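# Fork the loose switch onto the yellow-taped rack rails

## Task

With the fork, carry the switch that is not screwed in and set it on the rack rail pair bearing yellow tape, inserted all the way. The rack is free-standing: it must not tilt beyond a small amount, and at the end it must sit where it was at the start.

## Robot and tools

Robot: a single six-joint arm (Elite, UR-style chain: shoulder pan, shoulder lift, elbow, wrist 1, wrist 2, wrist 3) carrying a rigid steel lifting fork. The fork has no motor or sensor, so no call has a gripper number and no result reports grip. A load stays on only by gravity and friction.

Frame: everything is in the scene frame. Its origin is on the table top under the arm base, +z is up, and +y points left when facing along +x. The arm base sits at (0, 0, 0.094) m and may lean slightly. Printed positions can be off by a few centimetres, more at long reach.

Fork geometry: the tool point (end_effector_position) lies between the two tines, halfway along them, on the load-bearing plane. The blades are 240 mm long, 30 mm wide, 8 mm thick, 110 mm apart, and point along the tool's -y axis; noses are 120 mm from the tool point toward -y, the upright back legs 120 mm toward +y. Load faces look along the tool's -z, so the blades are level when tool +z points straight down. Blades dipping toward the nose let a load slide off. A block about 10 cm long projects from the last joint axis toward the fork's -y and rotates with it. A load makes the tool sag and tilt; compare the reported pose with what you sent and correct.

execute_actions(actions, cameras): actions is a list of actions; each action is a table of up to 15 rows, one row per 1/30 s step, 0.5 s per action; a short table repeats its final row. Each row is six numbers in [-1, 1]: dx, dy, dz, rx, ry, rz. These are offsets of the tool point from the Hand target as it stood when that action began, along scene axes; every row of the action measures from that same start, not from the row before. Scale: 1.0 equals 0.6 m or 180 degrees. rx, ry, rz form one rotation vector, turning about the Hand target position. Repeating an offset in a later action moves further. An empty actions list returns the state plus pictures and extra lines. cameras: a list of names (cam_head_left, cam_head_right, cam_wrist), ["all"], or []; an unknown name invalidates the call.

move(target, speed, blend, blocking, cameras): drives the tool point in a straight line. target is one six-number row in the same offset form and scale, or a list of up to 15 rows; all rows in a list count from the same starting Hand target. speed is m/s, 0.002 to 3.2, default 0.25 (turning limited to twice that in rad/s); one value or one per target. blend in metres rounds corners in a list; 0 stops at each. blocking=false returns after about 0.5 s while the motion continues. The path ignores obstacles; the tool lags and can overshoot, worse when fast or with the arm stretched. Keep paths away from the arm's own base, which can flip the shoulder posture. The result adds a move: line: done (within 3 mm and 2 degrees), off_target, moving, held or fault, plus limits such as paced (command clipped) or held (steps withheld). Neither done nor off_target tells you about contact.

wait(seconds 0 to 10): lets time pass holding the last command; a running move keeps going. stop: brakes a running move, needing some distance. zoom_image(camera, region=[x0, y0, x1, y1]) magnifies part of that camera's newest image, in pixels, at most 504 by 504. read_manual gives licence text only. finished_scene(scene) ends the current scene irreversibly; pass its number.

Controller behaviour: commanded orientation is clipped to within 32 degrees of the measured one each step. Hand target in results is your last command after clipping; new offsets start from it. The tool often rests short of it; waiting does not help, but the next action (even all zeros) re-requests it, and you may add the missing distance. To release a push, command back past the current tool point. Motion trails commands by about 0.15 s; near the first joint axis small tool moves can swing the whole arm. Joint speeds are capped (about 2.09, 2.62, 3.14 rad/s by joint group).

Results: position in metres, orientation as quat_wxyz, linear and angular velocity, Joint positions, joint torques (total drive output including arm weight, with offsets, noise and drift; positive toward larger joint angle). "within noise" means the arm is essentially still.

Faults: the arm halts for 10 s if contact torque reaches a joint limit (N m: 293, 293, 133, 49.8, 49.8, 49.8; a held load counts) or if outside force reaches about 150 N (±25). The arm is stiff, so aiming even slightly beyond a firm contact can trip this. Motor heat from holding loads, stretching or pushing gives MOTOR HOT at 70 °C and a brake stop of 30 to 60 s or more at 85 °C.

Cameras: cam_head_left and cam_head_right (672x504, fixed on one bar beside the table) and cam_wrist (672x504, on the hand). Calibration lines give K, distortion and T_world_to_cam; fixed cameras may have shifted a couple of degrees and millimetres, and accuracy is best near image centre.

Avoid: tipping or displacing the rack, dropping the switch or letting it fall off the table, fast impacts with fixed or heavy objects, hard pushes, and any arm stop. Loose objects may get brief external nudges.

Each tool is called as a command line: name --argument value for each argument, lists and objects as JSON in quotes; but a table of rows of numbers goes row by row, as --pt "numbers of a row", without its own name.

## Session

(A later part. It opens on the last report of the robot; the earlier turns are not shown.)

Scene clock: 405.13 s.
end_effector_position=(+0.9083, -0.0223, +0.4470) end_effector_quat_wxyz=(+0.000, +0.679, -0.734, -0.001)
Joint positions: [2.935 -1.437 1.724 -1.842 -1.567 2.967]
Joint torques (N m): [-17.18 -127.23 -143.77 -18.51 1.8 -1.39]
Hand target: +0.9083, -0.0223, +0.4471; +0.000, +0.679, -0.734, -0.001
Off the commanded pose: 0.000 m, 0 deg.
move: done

move --target '[0, 0, 0.0075, 0, 0, 0]' --speed 0.03

move --target '[-0.0831, 0.0064, 0, 0, 0, 0]' --speed 0.05 --cameras '["all"]'

zoom_image --camera "cam_head_right" --region '[280, 90, 430, 240]'

Scene clock: 414.10 s.
end_effector_position=(+0.9083, -0.0223, +0.4514) end_effector_quat_wxyz=(+0.000, +0.679, -0.734, -0.001)
Joint positions: [2.935 -1.439 1.718 -1.835 -1.567 2.967]
Joint torques (N m): [-19.08 -124.49 -143.54 -18.27 1.75 -1.65]
Hand target: +0.9083, -0.0223, +0.4516; +0.000, +0.679, -0.734, -0.001
Off the commanded pose: 0.000 m, 0 deg.
move: done

Scene clock: 415.53 s.
end_effector_position=(+0.8587, -0.0185, +0.4516) end_effector_quat_wxyz=(+0.000, +0.679, -0.734, -0.001)
Joint positions: [2.923 -1.52 1.806 -1.841 -1.568 2.955]
Joint torques (N m): [-22.45 -115.05 -118.52 -23.72 0.36 -2.13]
Hand target: +0.8585, -0.0185, +0.4516; +0.000, +0.679, -0.734, -0.001
Off the commanded pose: 0.000 m, 0 deg.
move: done
camera_calibration:
cam_wrist: T_world_to_cam=[[-0.0912152, -0.99547, -0.0268371, 0.0815133], [-0.934488, 0.076253, 0.347731, 0.518178], [-0.344109, 0.0567973, -0.93721, 0.81419], [0, 0, 0, 1]] pos_world=[0.771837, -0.0046125, 0.585068]

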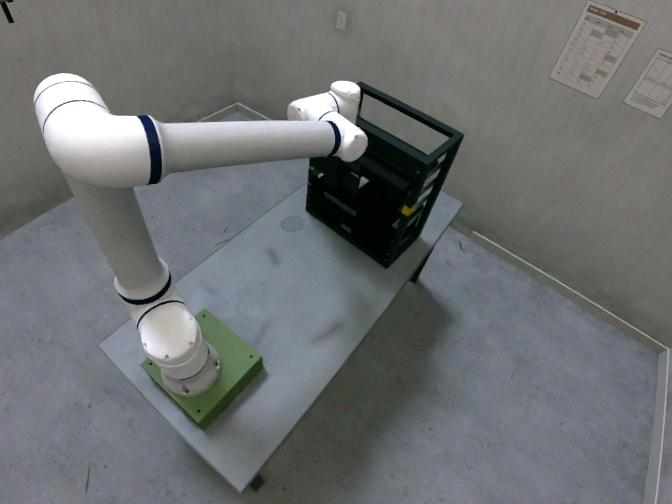

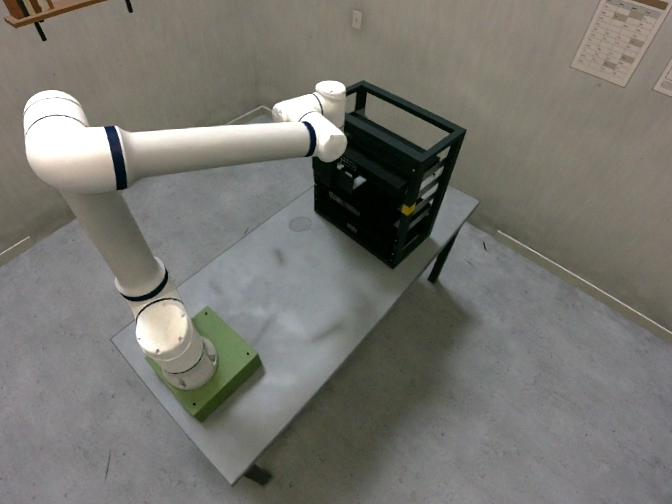

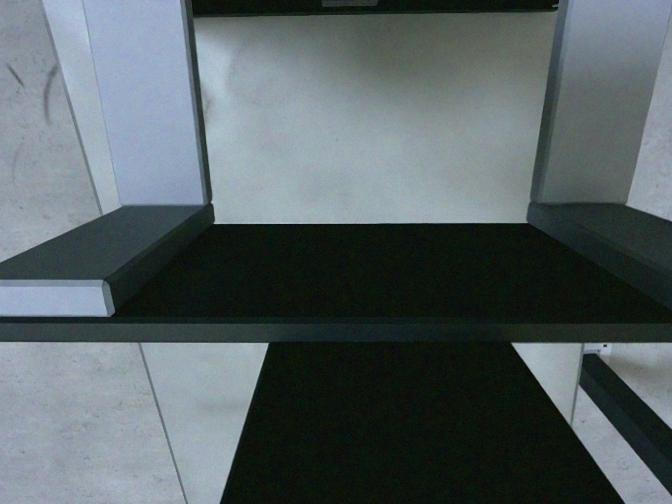

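Scaled by 3.360.

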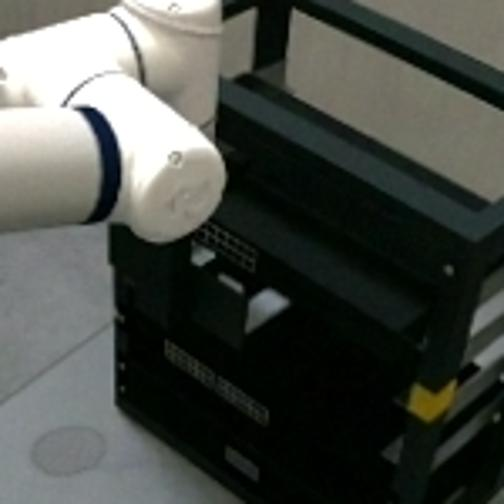

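move --target '[-0.1662, 0.0128, 0, 0, 0, 0]' --speed 0.08

move --target '[-0.2493, 0.0192, 0, 0, 0, 0]' --speed 0.1 --cameras '["all"]'

zoom_image --camera "cam_head_right" --region '[270, 80, 430, 240]'

zoom_image --camera "cam_head_left" --region '[270, 80, 430, 240]'

Scene clock: 420.50 s.
end_effector_position=(+0.7590, -0.0108, +0.4516) end_effector_quat_wxyz=(+0.000, +0.679, -0.734, -0.001)
Joint positions: [2.891 -1.691 1.968 -1.832 -1.568 2.923]
Joint torques (N m): [-22.23 -93.61 -118.58 -18.6 1.27 -2.23]
Hand target: +0.7588, -0.0108, +0.4516; +0.000, +0.679, -0.734, -0.001
Off the commanded pose: 0.000 m, 0 deg.
move: done

Scene clock: 422.57 s.
end_effector_position=(+0.6094, +0.0007, +0.4516) end_effector_quat_wxyz=(+0.000, +0.679, -0.734, -0.001)
Joint positions: [2.817 -1.978 2.169 -1.745 -1.569 2.849]
Joint torques (N m): [-23.33 -59.28 -120.18 -18.3 3.13 -2.2]
Hand target: +0.6092, +0.0007, +0.4516; +0.000, +0.679, -0.734, -0.001
Off the commanded pose: 0.000 m, 0 deg.
move: done
camera_calibration:
cam_wrist: T_world_to_cam=[[-0.0912152, -0.99547, -0.0268371, 0.0778772], [-0.934488, 0.076253, 0.347731, 0.283653], [-0.344109, 0.0567973, -0.93721, 0.727279], [0, 0, 0, 1]] pos_world=[0.522437, 0.0145875, 0.585068]

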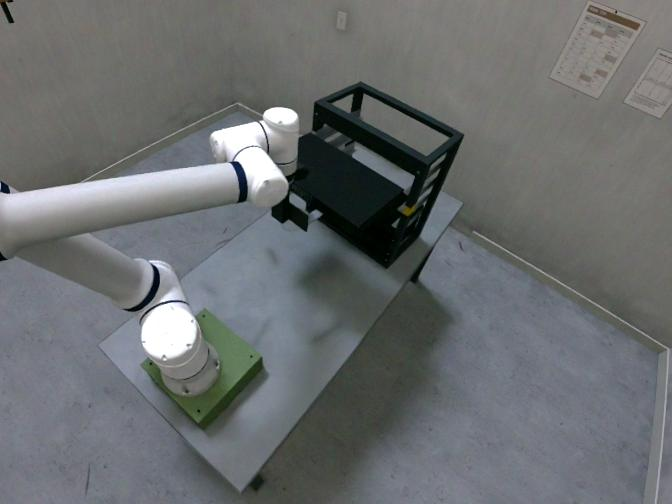

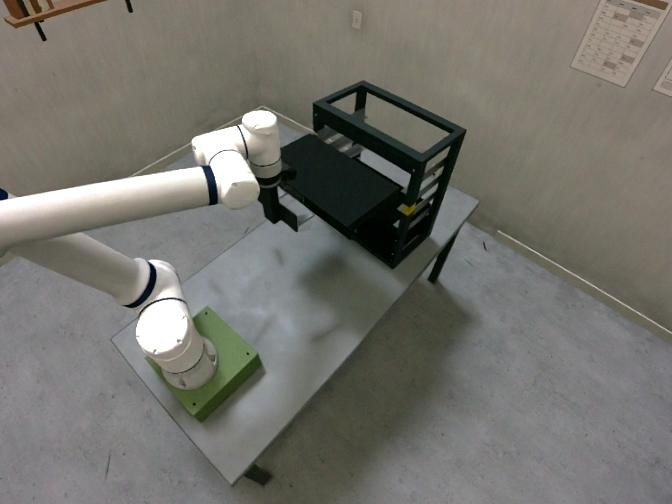

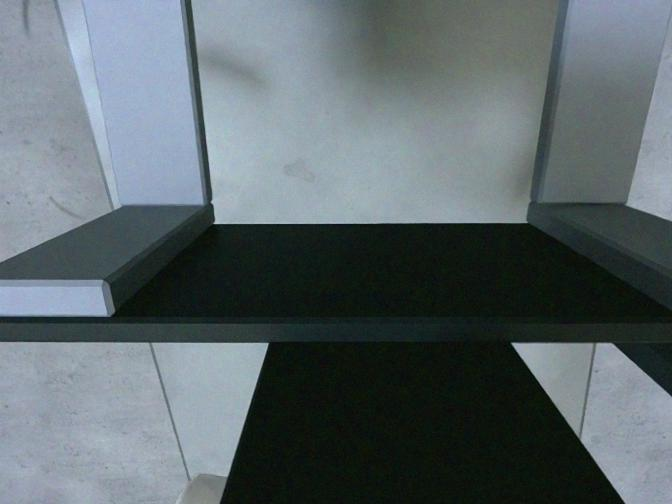

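Scaled by 3.150.

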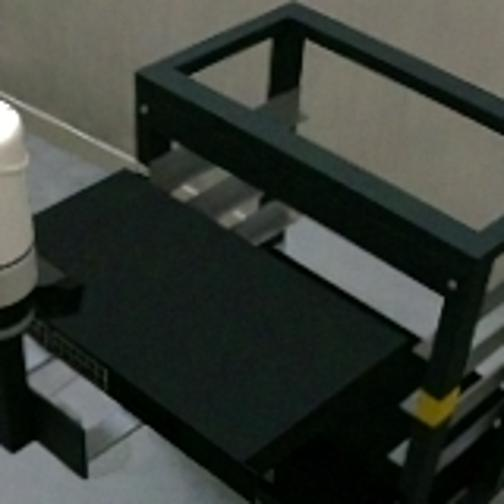

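Scaled by 3.150.

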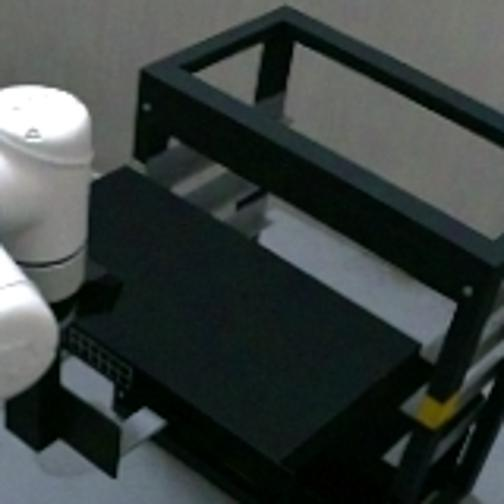

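move --target '[0, 0, -0.1427, 0, 0, 0]' --speed 0.08 --cameras '["all"]'

zoom_image --camera "cam_head_right" --region '[270, 100, 430, 260]'

zoom_image --camera "cam_head_left" --region '[270, 100, 430, 260]'

Scene clock: 439.27 s.
end_effector_position=(+0.6092, +0.0007, +0.3662) end_effector_quat_wxyz=(+0.000, +0.679, -0.734, -0.001)
Joint positions: [2.817 -1.933 2.298 -1.921 -1.569 2.849]
Joint torques (N m): [9.56 -32.17 -114.86 -23.37 2.35 3.27]
Hand target: +0.6092, +0.0007, +0.3660; +0.000, +0.679, -0.734, -0.001
Off the commanded pose: 0.000 m, 0 deg.
move: done
camera_calibration:
cam_wrist: T_world_to_cam=[[-0.0912169, -0.995469, -0.0268457, 0.0755786], [-0.934521, 0.0762569, 0.347643, 0.313351], [-0.344021, 0.0567988, -0.937242, 0.647083], [0, 0, 0, 1]] pos_world=[0.522337, 0.0145875, 0.499568]

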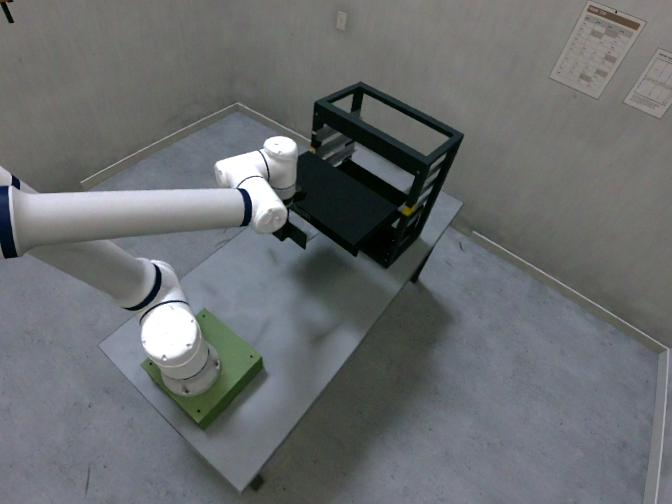

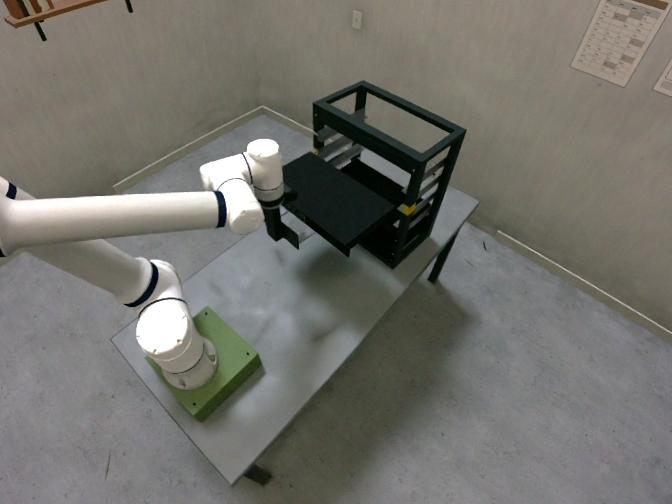

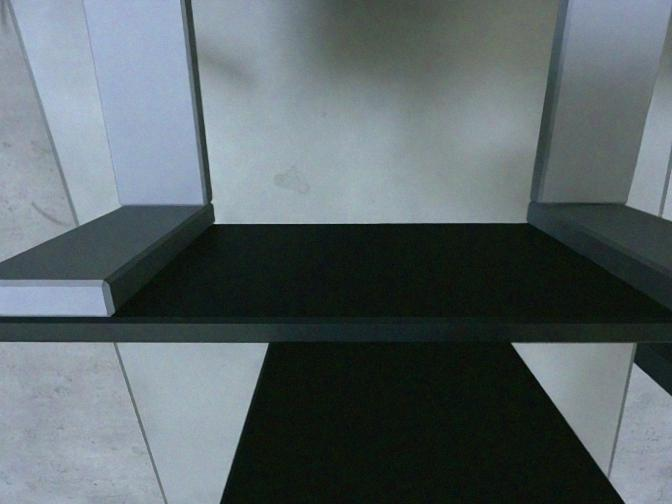

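Scaled by 3.150.

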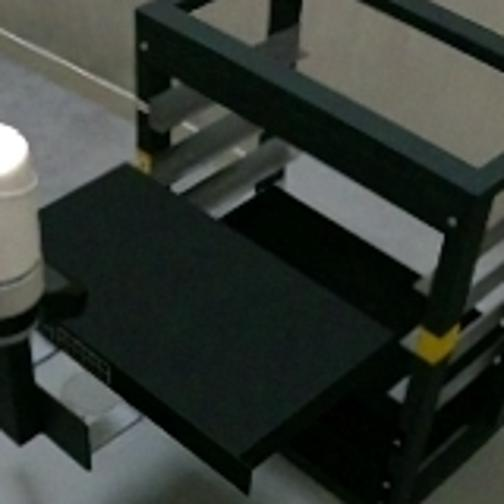

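Scaled by 3.150.

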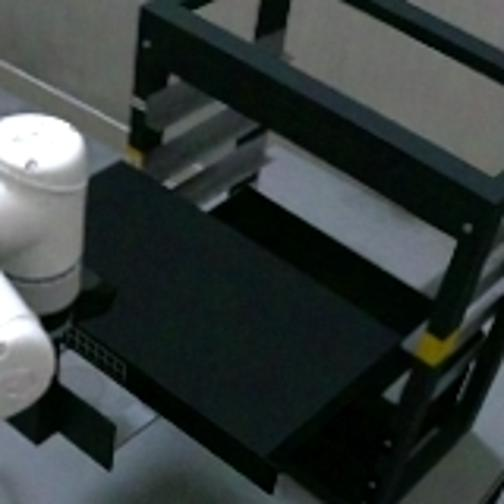

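move --target '[0, 0, 0.0067, 0, 0, 0]' --speed 0.05

move --target '[0.1579, -0.01215, 0, 0, 0, 0]' --speed 0.08 --cameras '["cam_head_left", "cam_head_right"]'

zoom_image --camera "cam_head_right" --region '[300, 110, 430, 240]'

zoom_image --camera "cam_head_left" --region '[300, 110, 430, 240]'

Scene clock: 449.37 s.
end_effector_position=(+0.6092, +0.0007, +0.3699) end_effector_quat_wxyz=(+0.000, +0.679, -0.734, -0.001)
Joint positions: [2.817 -1.936 2.293 -1.912 -1.569 2.849]
Joint torques (N m): [6.5 -60.55 -140.14 -18.84 3.78 2.62]
Hand target: +0.6092, +0.0007, +0.3700; +0.000, +0.679, -0.734, -0.001
Off the commanded pose: 0.000 m, 0 deg.
move: done

Scene clock: 451.07 s.
end_effector_position=(+0.7037, -0.0065, +0.3700) end_effector_quat_wxyz=(+0.000, +0.679, -0.734, -0.001)
Joint positions: [2.869 -1.743 2.162 -1.974 -1.568 2.901]
Joint torques (N m): [9.68 -55.11 -138.39 -23.54 1.96 3.36]
Hand target: +0.7039, -0.0066, +0.3700; +0.000, +0.679, -0.734, -0.001
Off the commanded pose: 0.000 m, 0 deg.
move: done
Images, in order (width x height): cam_head_left 672x504, cam_head_right 672x504.

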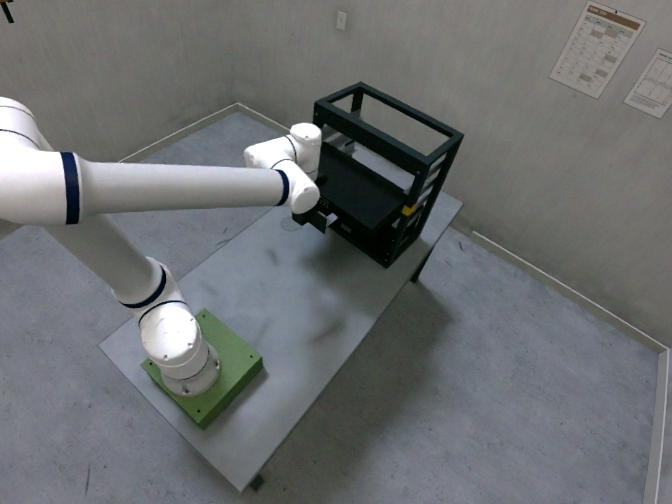

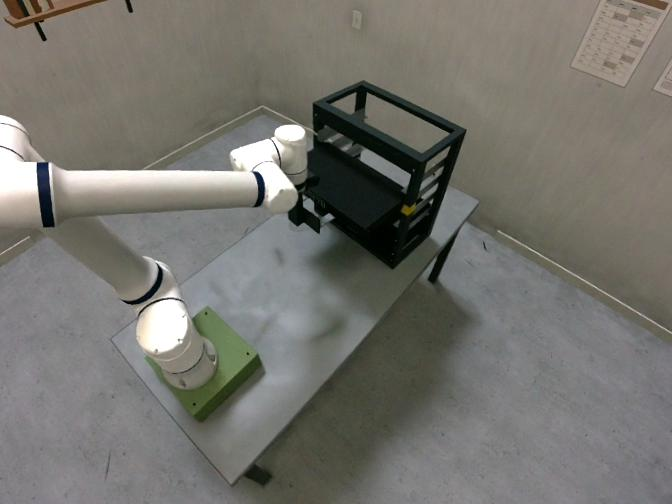

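Scaled by 3.877.

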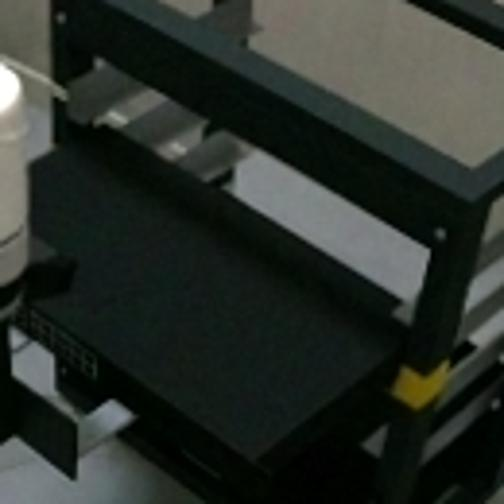

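Scaled by 3.877.

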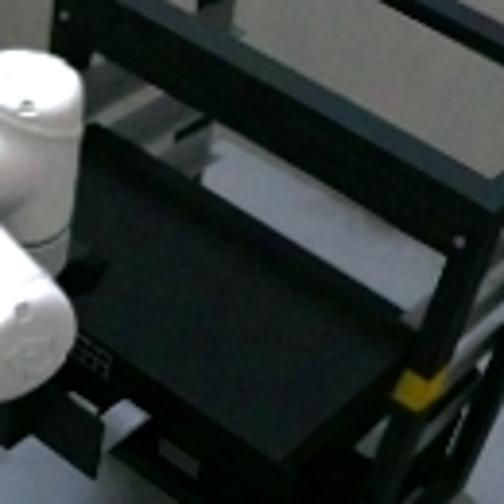

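move --target '[0.1662, -0.0128, 0, 0, 0, 0]' --speed 0.08

move --target '[0.1495, -0.0115, 0, 0, 0, 0]' --speed 0.06 --cameras '["all"]'

zoom_image --camera "cam_head_right" --region '[300, 110, 430, 240]'

zoom_image --camera "cam_head_left" --region '[300, 110, 430, 240]'

Scene clock: 459.70 s.
end_effector_position=(+0.8035, -0.0142, +0.3700) end_effector_quat_wxyz=(+0.000, +0.679, -0.734, -0.001)
Joint positions: [2.907 -1.565 2.004 -1.994 -1.568 2.939]
Joint torques (N m): [10.42 -76.97 -138.11 -20.03 2.11 3.42]
Hand target: +0.8036, -0.0143, +0.3700; +0.000, +0.679, -0.734, -0.001
Off the commanded pose: 0.000 m, 0 deg.
move: done

Scene clock: 461.67 s.
end_effector_position=(+0.8932, -0.0211, +0.3700) end_effector_quat_wxyz=(+0.000, +0.679, -0.734, -0.001)
Joint positions: [2.932 -1.418 1.846 -1.983 -1.567 2.964]
Joint torques (N m): [8.58 -95.79 -137.21 -18.74 2.39 3.34]
Hand target: +0.8933, -0.0212, +0.3700; +0.000, +0.679, -0.734, -0.001
Off the commanded pose: 0.000 m, 0 deg.
move: done
camera_calibration:
cam_wrist: T_world_to_cam=[[-0.0912503, -0.995464, -0.0269394, 0.0799525], [-0.934518, 0.0762555, 0.34765, 0.578963], [-0.344019, 0.0568985, -0.937237, 0.74964], [0, 0, 0, 1]] pos_world=[0.806237, -0.00721266, 0.503468]

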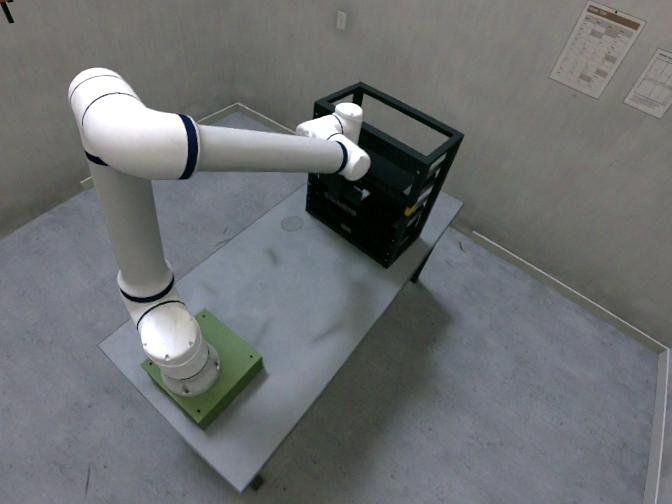

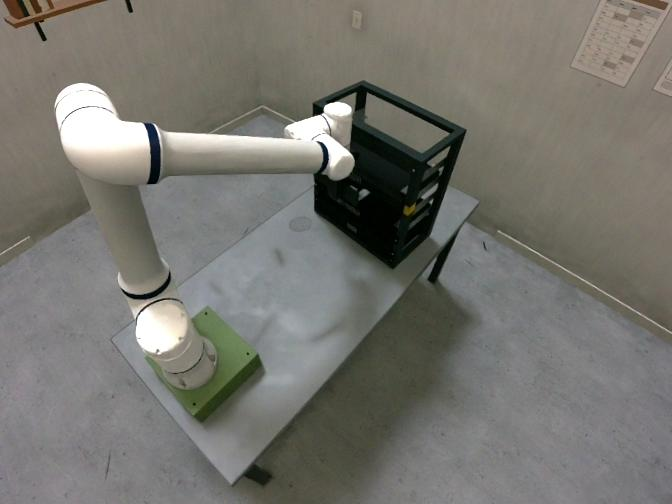

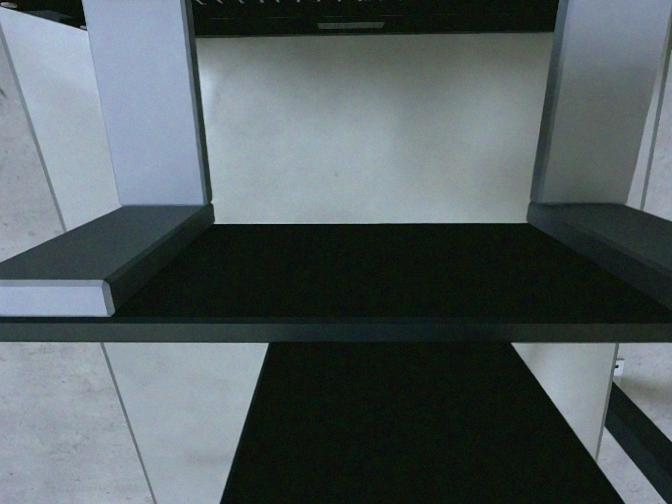

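Scaled by 3.877.

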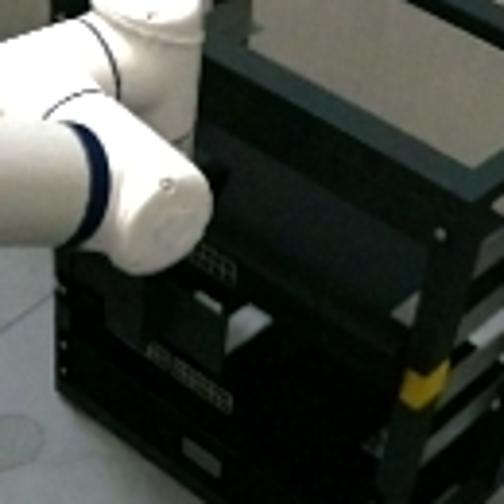

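Scaled by 3.877.

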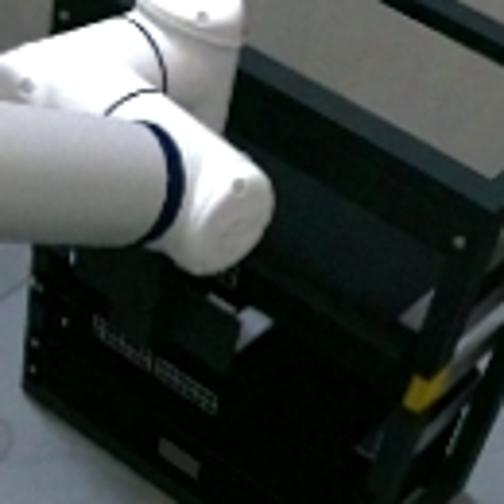

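move --target '[0, 0, -0.0133, 0, 0, 0]' --speed 0.04

move --target '[0, 0, -0.0133, 0, 0, 0]' --speed 0.015

move --target '[0, 0, -0.0133, 0, 0, 0]' --speed 0.015

Scene clock: 469.73 s.
end_effector_position=(+0.8933, -0.0212, +0.3622) end_effector_quat_wxyz=(+0.000, +0.679, -0.734, -0.001)
Joint positions: [2.932 -1.412 1.854 -1.997 -1.568 2.964]
Joint torques (N m): [10.23 -97.06 -113.46 -23.79 0.97 3.33]
Hand target: +0.8933, -0.0212, +0.3620; +0.000, +0.679, -0.734, -0.001
Off the commanded pose: 0.000 m, 0 deg.
move: done

Scene clock: 470.57 s.
end_effector_position=(+0.8933, -0.0212, +0.3542) end_effector_quat_wxyz=(+0.000, +0.679, -0.734, -0.001)
Joint positions: [2.932 -1.407 1.863 -2.011 -1.568 2.964]
Joint torques (N m): [9.87 -98.27 -112.73 -23.81 1.04 3.48]
Hand target: +0.8933, -0.0212, +0.3541; +0.000, +0.679, -0.734, -0.001
Off the commanded pose: 0.000 m, 0 deg.
move: done

Scene clock: 471.40 s.
end_effector_position=(+0.8934, -0.0212, +0.3463) end_effector_quat_wxyz=(+0.000, +0.679, -0.734, -0.001) end_effector_velocity=(+0.001, +0.000, -0.001) end_effector_angular_velocity=(-0.001, -0.002, +0.000)
Joint positions: [2.932 -1.401 1.871 -2.026 -1.568 2.964]
Joint velocities: [0 0.001 0.002 -0.005 0 0]
Joint torques (N m): [8.87 -63.07 -69.53 -10.2 0.15 2.67]
Hand target: +0.8933, -0.0212, +0.3461; +0.000, +0.679, -0.734, -0.001
Off the commanded pose: 0.000 m, 0 deg.
move: done

move --target '[0, 0, -0.0133, 0, 0, 0]' --speed 0.015

move --target '[0, 0, -0.0133, 0, 0, 0]' --speed 0.03 --cameras '["all"]'

zoom_image --camera "cam_head_right" --region '[300, 110, 430, 240]'

Scene clock: 476.57 s.
end_effector_position=(+0.8933, -0.0212, +0.3383) end_effector_quat_wxyz=(+0.000, +0.679, -0.734, -0.001)
Joint positions: [2.932 -1.395 1.879 -2.04 -1.568 2.964]
Joint torques (N m): [8.86 -62.21 -69.38 -10.37 -1.54 3.14]
Hand target: +0.8933, -0.0212, +0.3381; +0.000, +0.679, -0.734, -0.001
Off the commanded pose: 0.000 m, 0 deg.
move: done

Scene clock: 477.33 s.
end_effector_position=(+0.8933, -0.0212, +0.3303) end_effector_quat_wxyz=(+0.000, +0.679, -0.734, -0.001)
Joint positions: [2.932 -1.388 1.888 -2.055 -1.568 2.964]
Joint torques (N m): [11.1 -61.02 -69.03 -10.26 -1.48 3.09]
Hand target: +0.8933, -0.0212, +0.3301; +0.000, +0.679, -0.734, -0.001
Off the commanded pose: 0.000 m, 0 deg.
move: done
camera_calibration:
cam_wrist: T_world_to_cam=[[-0.0912152, -0.99547, -0.0268371, 0.0788257], [-0.934488, 0.076253, 0.347731, 0.59289], [-0.344109, 0.0567973, -0.93721, 0.71256], [0, 0, 0, 1]] pos_world=[0.806437, -0.0072125, 0.463768]

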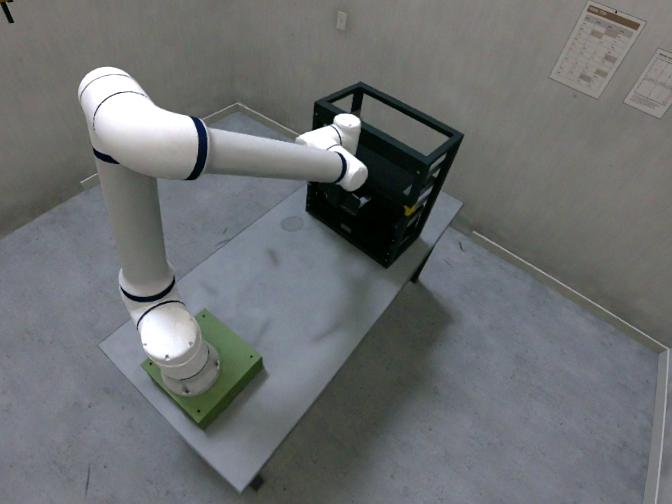

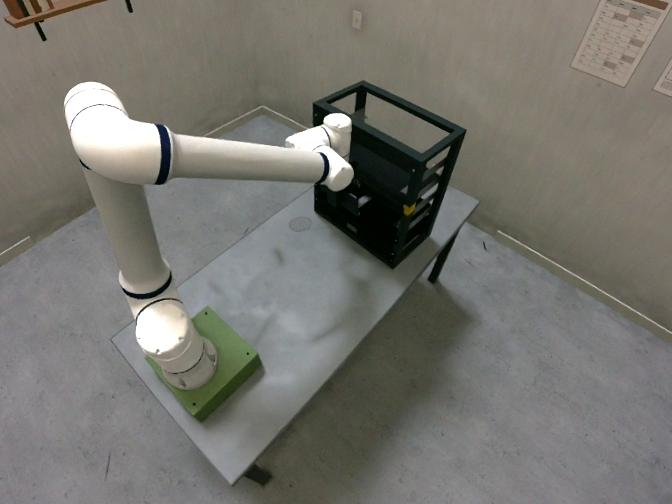

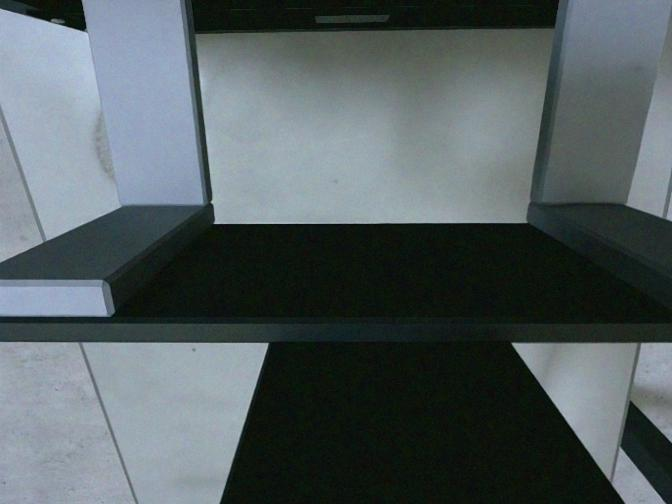

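Scaled by 3.877.

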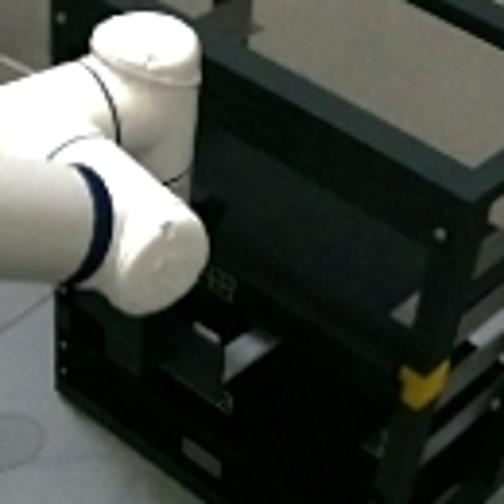

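move --pt "-0.3573 0.0275 0 0 0 0" --pt "-0.3573 0.0275 0.0765 0 0 0" --speed 0.15 --cameras '["all"]'

zoom_image --camera "cam_head_right" --region '[280, 110, 430, 260]'

zoom_image --camera "cam_head_left" --region '[280, 110, 430, 260]'

Scene clock: 497.30 s.
end_effector_position=(+0.6790, -0.0046, +0.3759) end_effector_quat_wxyz=(+0.000, +0.679, -0.734, -0.001)
Joint positions: [2.857 -1.795 2.19 -1.95 -1.569 2.889]
Joint torques (N m): [-21.77 -49.19 -95.59 -5.14 0.64 -2.37]
Hand target: +0.6790, -0.0047, +0.3760; +0.000, +0.679, -0.734, -0.001
Off the commanded pose: 0.000 m, 0 deg.
move: done
camera_calibration:
cam_wrist: T_world_to_cam=[[-0.0912503, -0.995464, -0.0269394, 0.0769881], [-0.934518, 0.0762555, 0.34765, 0.375514], [-0.344019, 0.0568985, -0.937237, 0.680448], [0, 0, 0, 1]] pos_world=[0.592037, 0.00928734, 0.509268]

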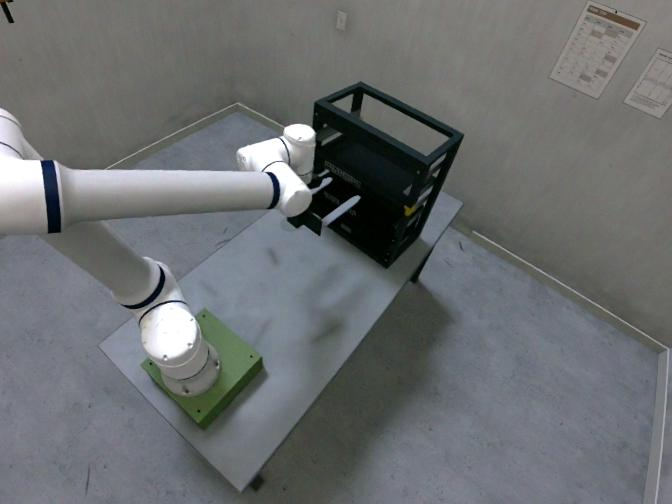

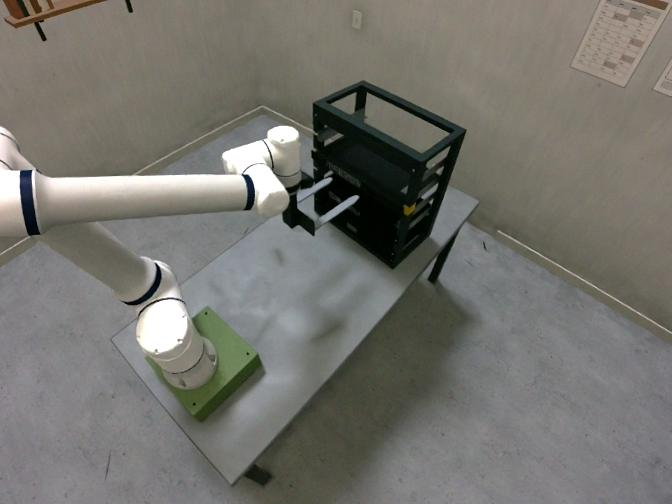

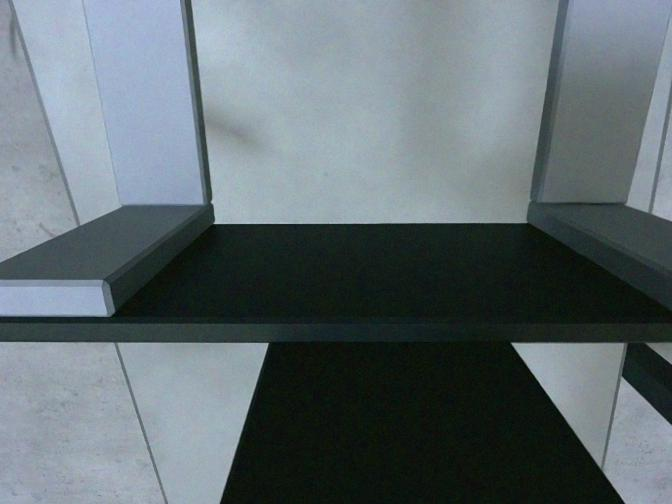

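Scaled by 3.360.

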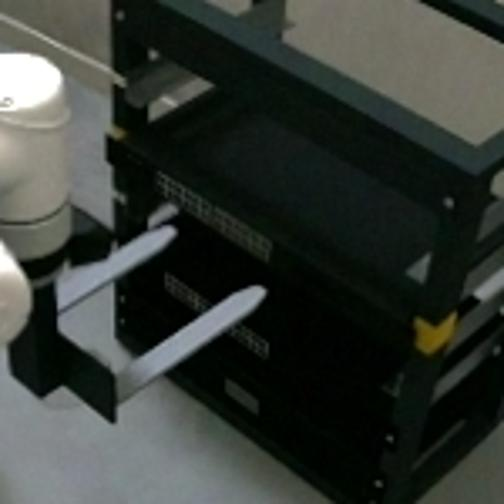

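Scaled by 3.360.

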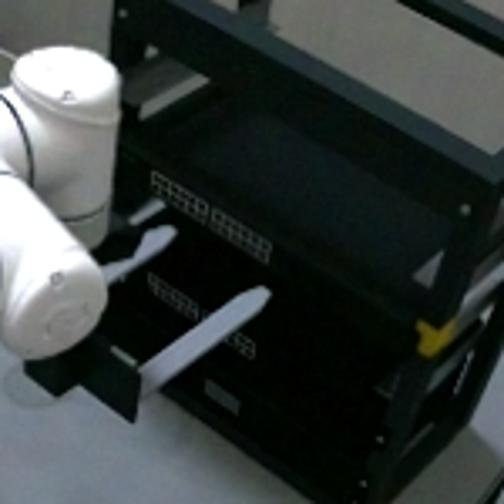

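move --target '[0.0665, -0.0051, 0, 0, 0, 0]' --speed 0.08

move --target '[0.0066, -0.0005, 0, 0, 0, 0]' --speed 0.02

move --target '[0.005, -0.00038, 0, 0, 0, 0]' --speed 0.02

move --target '[0.005, -0.00038, 0, 0, 0, 0]' --speed 0.02

Scene clock: 507.17 s.
end_effector_position=(+0.7187, -0.0077, +0.3760) end_effector_quat_wxyz=(+0.000, +0.679, -0.734, -0.001)
Joint positions: [2.876 -1.72 2.132 -1.967 -1.568 2.908]
Joint torques (N m): [10.13 -28.63 -95.45 -10.14 1.05 3.29]
Hand target: +0.7189, -0.0077, +0.3760; +0.000, +0.679, -0.734, -0.001
Off the commanded pose: 0.000 m, 0 deg.
move: done

Scene clock: 507.87 s.
end_effector_position=(+0.7226, -0.0080, +0.3760) end_effector_quat_wxyz=(+0.000, +0.679, -0.734, -0.001)
Joint positions: [2.877 -1.712 2.126 -1.969 -1.568 2.909]
Joint torques (N m): [10.27 -31.57 -96.11 -10.14 0.04 3.22]
Hand target: +0.7228, -0.0080, +0.3760; +0.000, +0.679, -0.734, -0.001
Off the commanded pose: 0.000 m, 0 deg.
move: done

Scene clock: 508.57 s.
end_effector_position=(+0.7257, -0.0082, +0.3760) end_effector_quat_wxyz=(+0.000, +0.679, -0.734, -0.001)
Joint positions: [2.879 -1.707 2.121 -1.97 -1.568 2.911]
Joint torques (N m): [9.18 -28.87 -95.85 -10.33 0.67 3.35]
Hand target: +0.7258, -0.0082, +0.3760; +0.000, +0.679, -0.734, -0.001
Off the commanded pose: 0.000 m, 0 deg.
move: done

Scene clock: 509.27 s.
end_effector_position=(+0.7287, -0.0085, +0.3760) end_effector_quat_wxyz=(+0.000, +0.679, -0.734, -0.001)
Joint positions: [2.88 -1.701 2.117 -1.971 -1.568 2.912]
Joint torques (N m): [9.45 -31.19 -96.04 -10.16 2.11 3.4]
Hand target: +0.7288, -0.0085, +0.3760; +0.000, +0.679, -0.734, -0.001
Off the commanded pose: 0.000 m, 0 deg.
move: done

move --target '[0.005, -0.00038, 0, 0, 0, 0]' --speed 0.02

move --target '[0.005, -0.00038, 0, 0, 0, 0]' --speed 0.02

move --target '[0.005, -0.00038, 0, 0, 0, 0]' --speed 0.02 --cameras '["cam_head_left", "cam_head_right"]'

zoom_image --camera "cam_head_right" --region '[290, 120, 430, 260]'

Scene clock: 515.03 s.
end_effector_position=(+0.7316, -0.0086, +0.3759) end_effector_quat_wxyz=(+0.000, +0.679, -0.734, -0.001)
Joint positions: [2.881 -1.696 2.112 -1.971 -1.568 2.913]
Joint torques (N m): [7.33 -27.51 -107.64 -11.94 2.01 4.54]
Hand target: +0.7318, -0.0087, +0.3760; +0.000, +0.679, -0.734, -0.001
Off the commanded pose: 0.000 m, 0 deg.
move: done

Scene clock: 515.73 s.
end_effector_position=(+0.7347, -0.0089, +0.3760) end_effector_quat_wxyz=(+0.000, +0.679, -0.734, -0.001)
Joint positions: [2.882 -1.69 2.107 -1.972 -1.568 2.914]
Joint torques (N m): [4.4 -29.35 -107.86 -15.94 1.77 6.04]
Hand target: +0.7348, -0.0089, +0.3760; +0.000, +0.679, -0.734, -0.001
Off the commanded pose: 0.000 m, 0 deg.
move: done

Scene clock: 516.43 s.
end_effector_position=(+0.7377, -0.0092, +0.3760) end_effector_quat_wxyz=(+0.000, +0.679, -0.734, -0.001)
Joint positions: [2.884 -1.685 2.103 -1.973 -1.568 2.915]
Joint torques (N m): [9.28 -29.94 -107.62 -15.98 1.97 3.12]
Hand target: +0.7378, -0.0092, +0.3760; +0.000, +0.679, -0.734, -0.001
Off the commanded pose: 0.000 m, 0 deg.
move: done
Images, in order (width x height): cam_head_left 672x504, cam_head_right 672x504.

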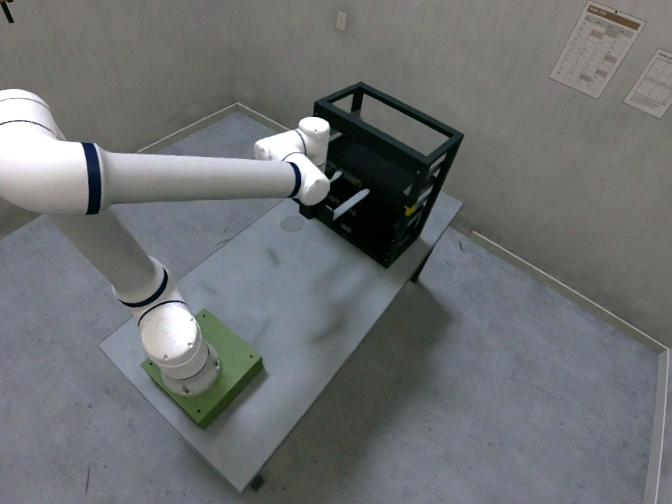

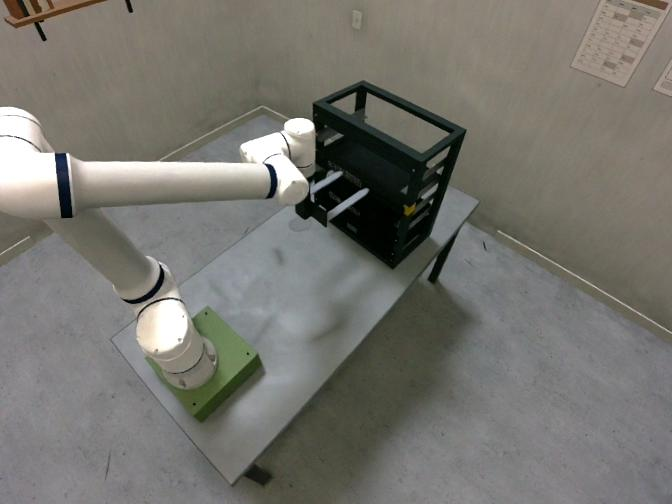

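Scaled by 3.600.

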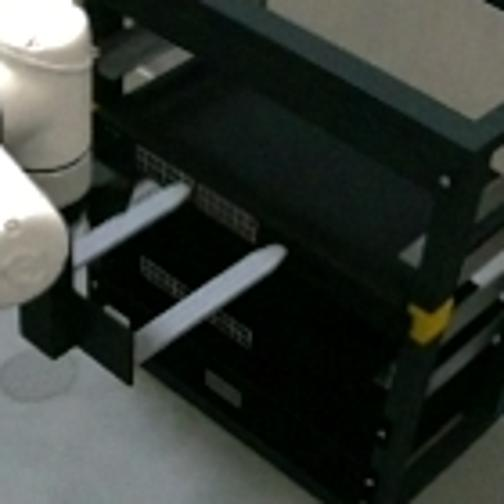

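move --target '[0.005, -0.00038, 0, 0, 0, 0]' --speed 0.02

move --target '[0.0033, -0.00025, 0, 0, 0, 0]' --speed 0.01

move --target '[0.00166, -0.00013, 0, 0, 0, 0]' --speed 0.01

move --target '[0.00166, -0.00013, 0, 0, 0, 0]' --speed 0.01

Scene clock: 521.57 s.
end_effector_position=(+0.7407, -0.0094, +0.3760) end_effector_quat_wxyz=(+0.000, +0.679, -0.734, -0.001)
Joint positions: [2.885 -1.679 2.098 -1.974 -1.568 2.917]
Joint torques (N m): [9.27 -30.64 -108.06 -16.23 2.14 3.25]
Hand target: +0.7408, -0.0094, +0.3760; +0.000, +0.679, -0.734, -0.001
Off the commanded pose: 0.000 m, 0 deg.
move: done

Scene clock: 522.27 s.
end_effector_position=(+0.7427, -0.0095, +0.3760) end_effector_quat_wxyz=(+0.000, +0.679, -0.734, -0.001)
Joint positions: [2.886 -1.676 2.095 -1.975 -1.568 2.917]
Joint torques (N m): [7.84 -31.01 -107.96 -16.02 2.49 3.44]
Hand target: +0.7428, -0.0095, +0.3760; +0.000, +0.679, -0.734, -0.001
Off the commanded pose: 0.000 m, 0 deg.
move: done

Scene clock: 522.97 s.
end_effector_position=(+0.7438, -0.0096, +0.3760) end_effector_quat_wxyz=(+0.000, +0.679, -0.734, -0.001)
Joint positions: [2.886 -1.674 2.093 -1.975 -1.568 2.918]
Joint torques (N m): [8.94 -33.63 -108.84 -16 2.47 3.25]
Hand target: +0.7438, -0.0096, +0.3760; +0.000, +0.679, -0.734, -0.001
Off the commanded pose: 0.000 m, 0 deg.
move: done

Scene clock: 523.67 s.
end_effector_position=(+0.7448, -0.0097, +0.3760) end_effector_quat_wxyz=(+0.000, +0.679, -0.734, -0.001)
Joint positions: [2.886 -1.672 2.092 -1.975 -1.568 2.918]
Joint torques (N m): [8.69 -32.32 -108.47 -16.08 2.48 3.4]
Hand target: +0.7448, -0.0097, +0.3760; +0.000, +0.679, -0.734, -0.001
Off the commanded pose: 0.000 m, 0 deg.
move: done

move --target '[0.00166, -0.00013, 0, 0, 0, 0]' --speed 0.01

move --target '[0.00166, -0.00013, 0, 0, 0, 0]' --speed 0.01 --cameras '["cam_head_left", "cam_head_right", "cam_wrist"]'

zoom_image --camera "cam_head_left" --region '[375, 170, 455, 250]'

zoom_image --camera "cam_head_right" --region '[375, 170, 455, 250]'

Scene clock: 527.03 s.
end_effector_position=(+0.7457, -0.0098, +0.3760) end_effector_quat_wxyz=(+0.000, +0.679, -0.734, -0.001)
Joint positions: [2.887 -1.67 2.09 -1.975 -1.568 2.919]
Joint torques (N m): [8.09 -32.96 -108.74 -16.18 2.78 3.49]
Hand target: +0.7458, -0.0098, +0.3760; +0.000, +0.679, -0.734, -0.001
Off the commanded pose: 0.000 m, 0 deg.
move: done

Scene clock: 527.73 s.
end_effector_position=(+0.7467, -0.0098, +0.3760) end_effector_quat_wxyz=(+0.000, +0.679, -0.734, -0.001)
Joint positions: [2.887 -1.668 2.089 -1.976 -1.568 2.919]
Joint torques (N m): [8.99 -32.16 -108.16 -16.13 2.78 3.43]
Hand target: +0.7468, -0.0098, +0.3760; +0.000, +0.679, -0.734, -0.001
Off the commanded pose: 0.000 m, 0 deg.
move: done
camera_calibration:
cam_wrist: T_world_to_cam=[[-0.0912152, -0.99547, -0.0268371, 0.0779288], [-0.934488, 0.076253, 0.347731, 0.439141], [-0.344109, 0.0567973, -0.93721, 0.704303], [0, 0, 0, 1]] pos_world=[0.659837, 0.0040875, 0.509468]

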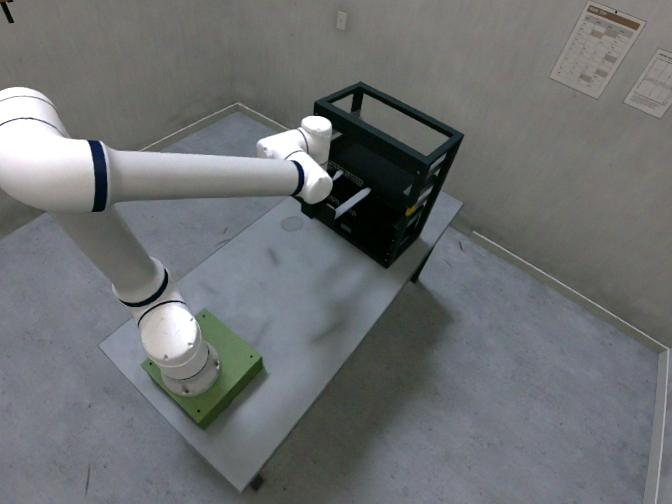

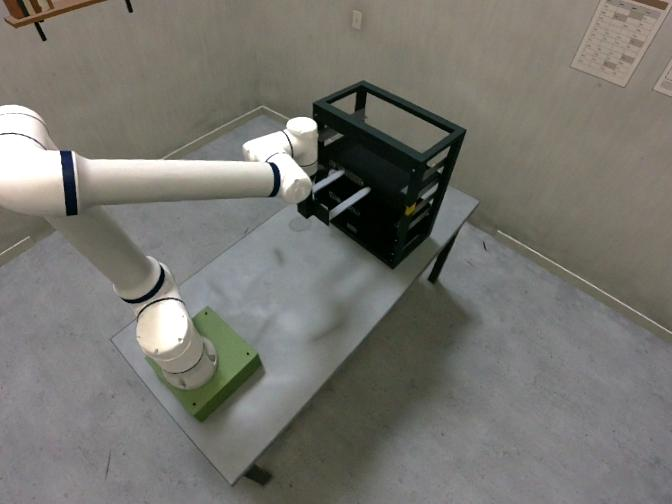

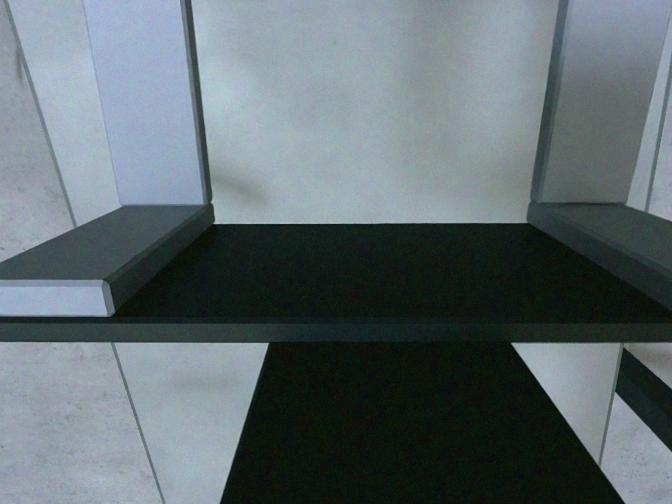

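Scaled by 6.300.

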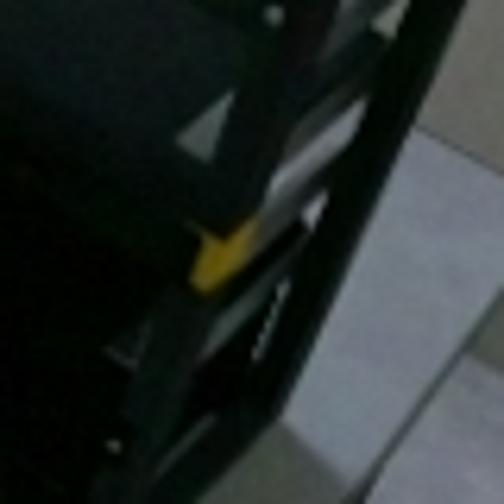

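Scaled by 6.300.

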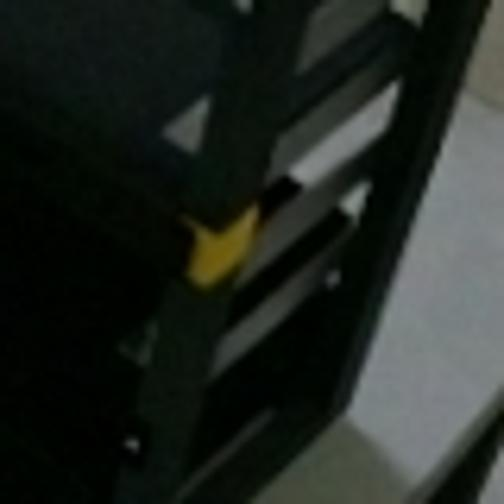

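move --target '[0.00166, -0.00013, 0, 0, 0, 0]' --speed 0.01

move --target '[0.00166, -0.00013, 0, 0, 0, 0]' --speed 0.01

move --target '[0.00125, -0.0001, 0, 0, 0, 0]' --speed 0.01

Scene clock: 530.83 s.
end_effector_position=(+0.7477, -0.0099, +0.3760) end_effector_quat_wxyz=(+0.000, +0.679, -0.734, -0.001)
Joint positions: [2.887 -1.666 2.087 -1.976 -1.568 2.919]
Joint torques (N m): [9.81 -32.87 -108.5 -16.38 2.76 3.28]
Hand target: +0.7478, -0.0099, +0.3760; +0.000, +0.679, -0.734, -0.001
Off the commanded pose: 0.000 m, 0 deg.
move: done

Scene clock: 531.53 s.
end_effector_position=(+0.7487, -0.0100, +0.3760) end_effector_quat_wxyz=(+0.000, +0.679, -0.734, -0.001)
Joint positions: [2.888 -1.665 2.086 -1.976 -1.568 2.92]
Joint torques (N m): [8.4 -31.35 -108.7 -16.08 3.05 3.41]
Hand target: +0.7488, -0.0100, +0.3760; +0.000, +0.679, -0.734, -0.001
Off the commanded pose: 0.000 m, 0 deg.
move: done

Scene clock: 532.23 s.
end_effector_position=(+0.7495, -0.0101, +0.3760) end_effector_quat_wxyz=(+0.000, +0.679, -0.734, -0.001)
Joint positions: [2.888 -1.663 2.084 -1.976 -1.568 2.92]
Joint torques (N m): [8.46 -34.17 -108.21 -16.27 2.96 3.36]
Hand target: +0.7495, -0.0101, +0.3760; +0.000, +0.679, -0.734, -0.001
Off the commanded pose: 0.000 m, 0 deg.
move: done

move --target '[0.00125, -0.0001, 0, 0, 0, 0]' --speed 0.01

move --target '[0.00125, -0.0001, 0, 0, 0, 0]' --speed 0.01

move --target '[0.00125, -0.0001, 0, 0, 0, 0]' --speed 0.01

Scene clock: 537.13 s.
end_effector_position=(+0.7502, -0.0101, +0.3760) end_effector_quat_wxyz=(+0.000, +0.679, -0.734, -0.001)
Joint positions: [2.888 -1.662 2.083 -1.976 -1.568 2.92]
Joint torques (N m): [7.11 -33.43 -107.86 -16.05 3.03 3.36]
Hand target: +0.7503, -0.0101, +0.3760; +0.000, +0.679, -0.734, -0.001
Off the commanded pose: 0.000 m, 0 deg.
move: done

Scene clock: 537.83 s.
end_effector_position=(+0.7510, -0.0102, +0.3760) end_effector_quat_wxyz=(+0.000, +0.679, -0.734, -0.001)
Joint positions: [2.889 -1.661 2.082 -1.976 -1.568 2.921]
Joint torques (N m): [9.43 -26.22 -111.29 -16.26 2.9 3.58]
Hand target: +0.7510, -0.0102, +0.3760; +0.000, +0.679, -0.734, -0.001
Off the commanded pose: 0.000 m, 0 deg.
move: done

Scene clock: 538.53 s.
end_effector_position=(+0.7517, -0.0102, +0.3760) end_effector_quat_wxyz=(+0.000, +0.679, -0.734, -0.001)
Joint positions: [2.889 -1.659 2.081 -1.977 -1.568 2.921]
Joint torques (N m): [7.87 -22.76 -113.96 -19.92 2.95 5.32]
Hand target: +0.7518, -0.0102, +0.3760; +0.000, +0.679, -0.734, -0.001
Off the commanded pose: 0.000 m, 0 deg.
move: done


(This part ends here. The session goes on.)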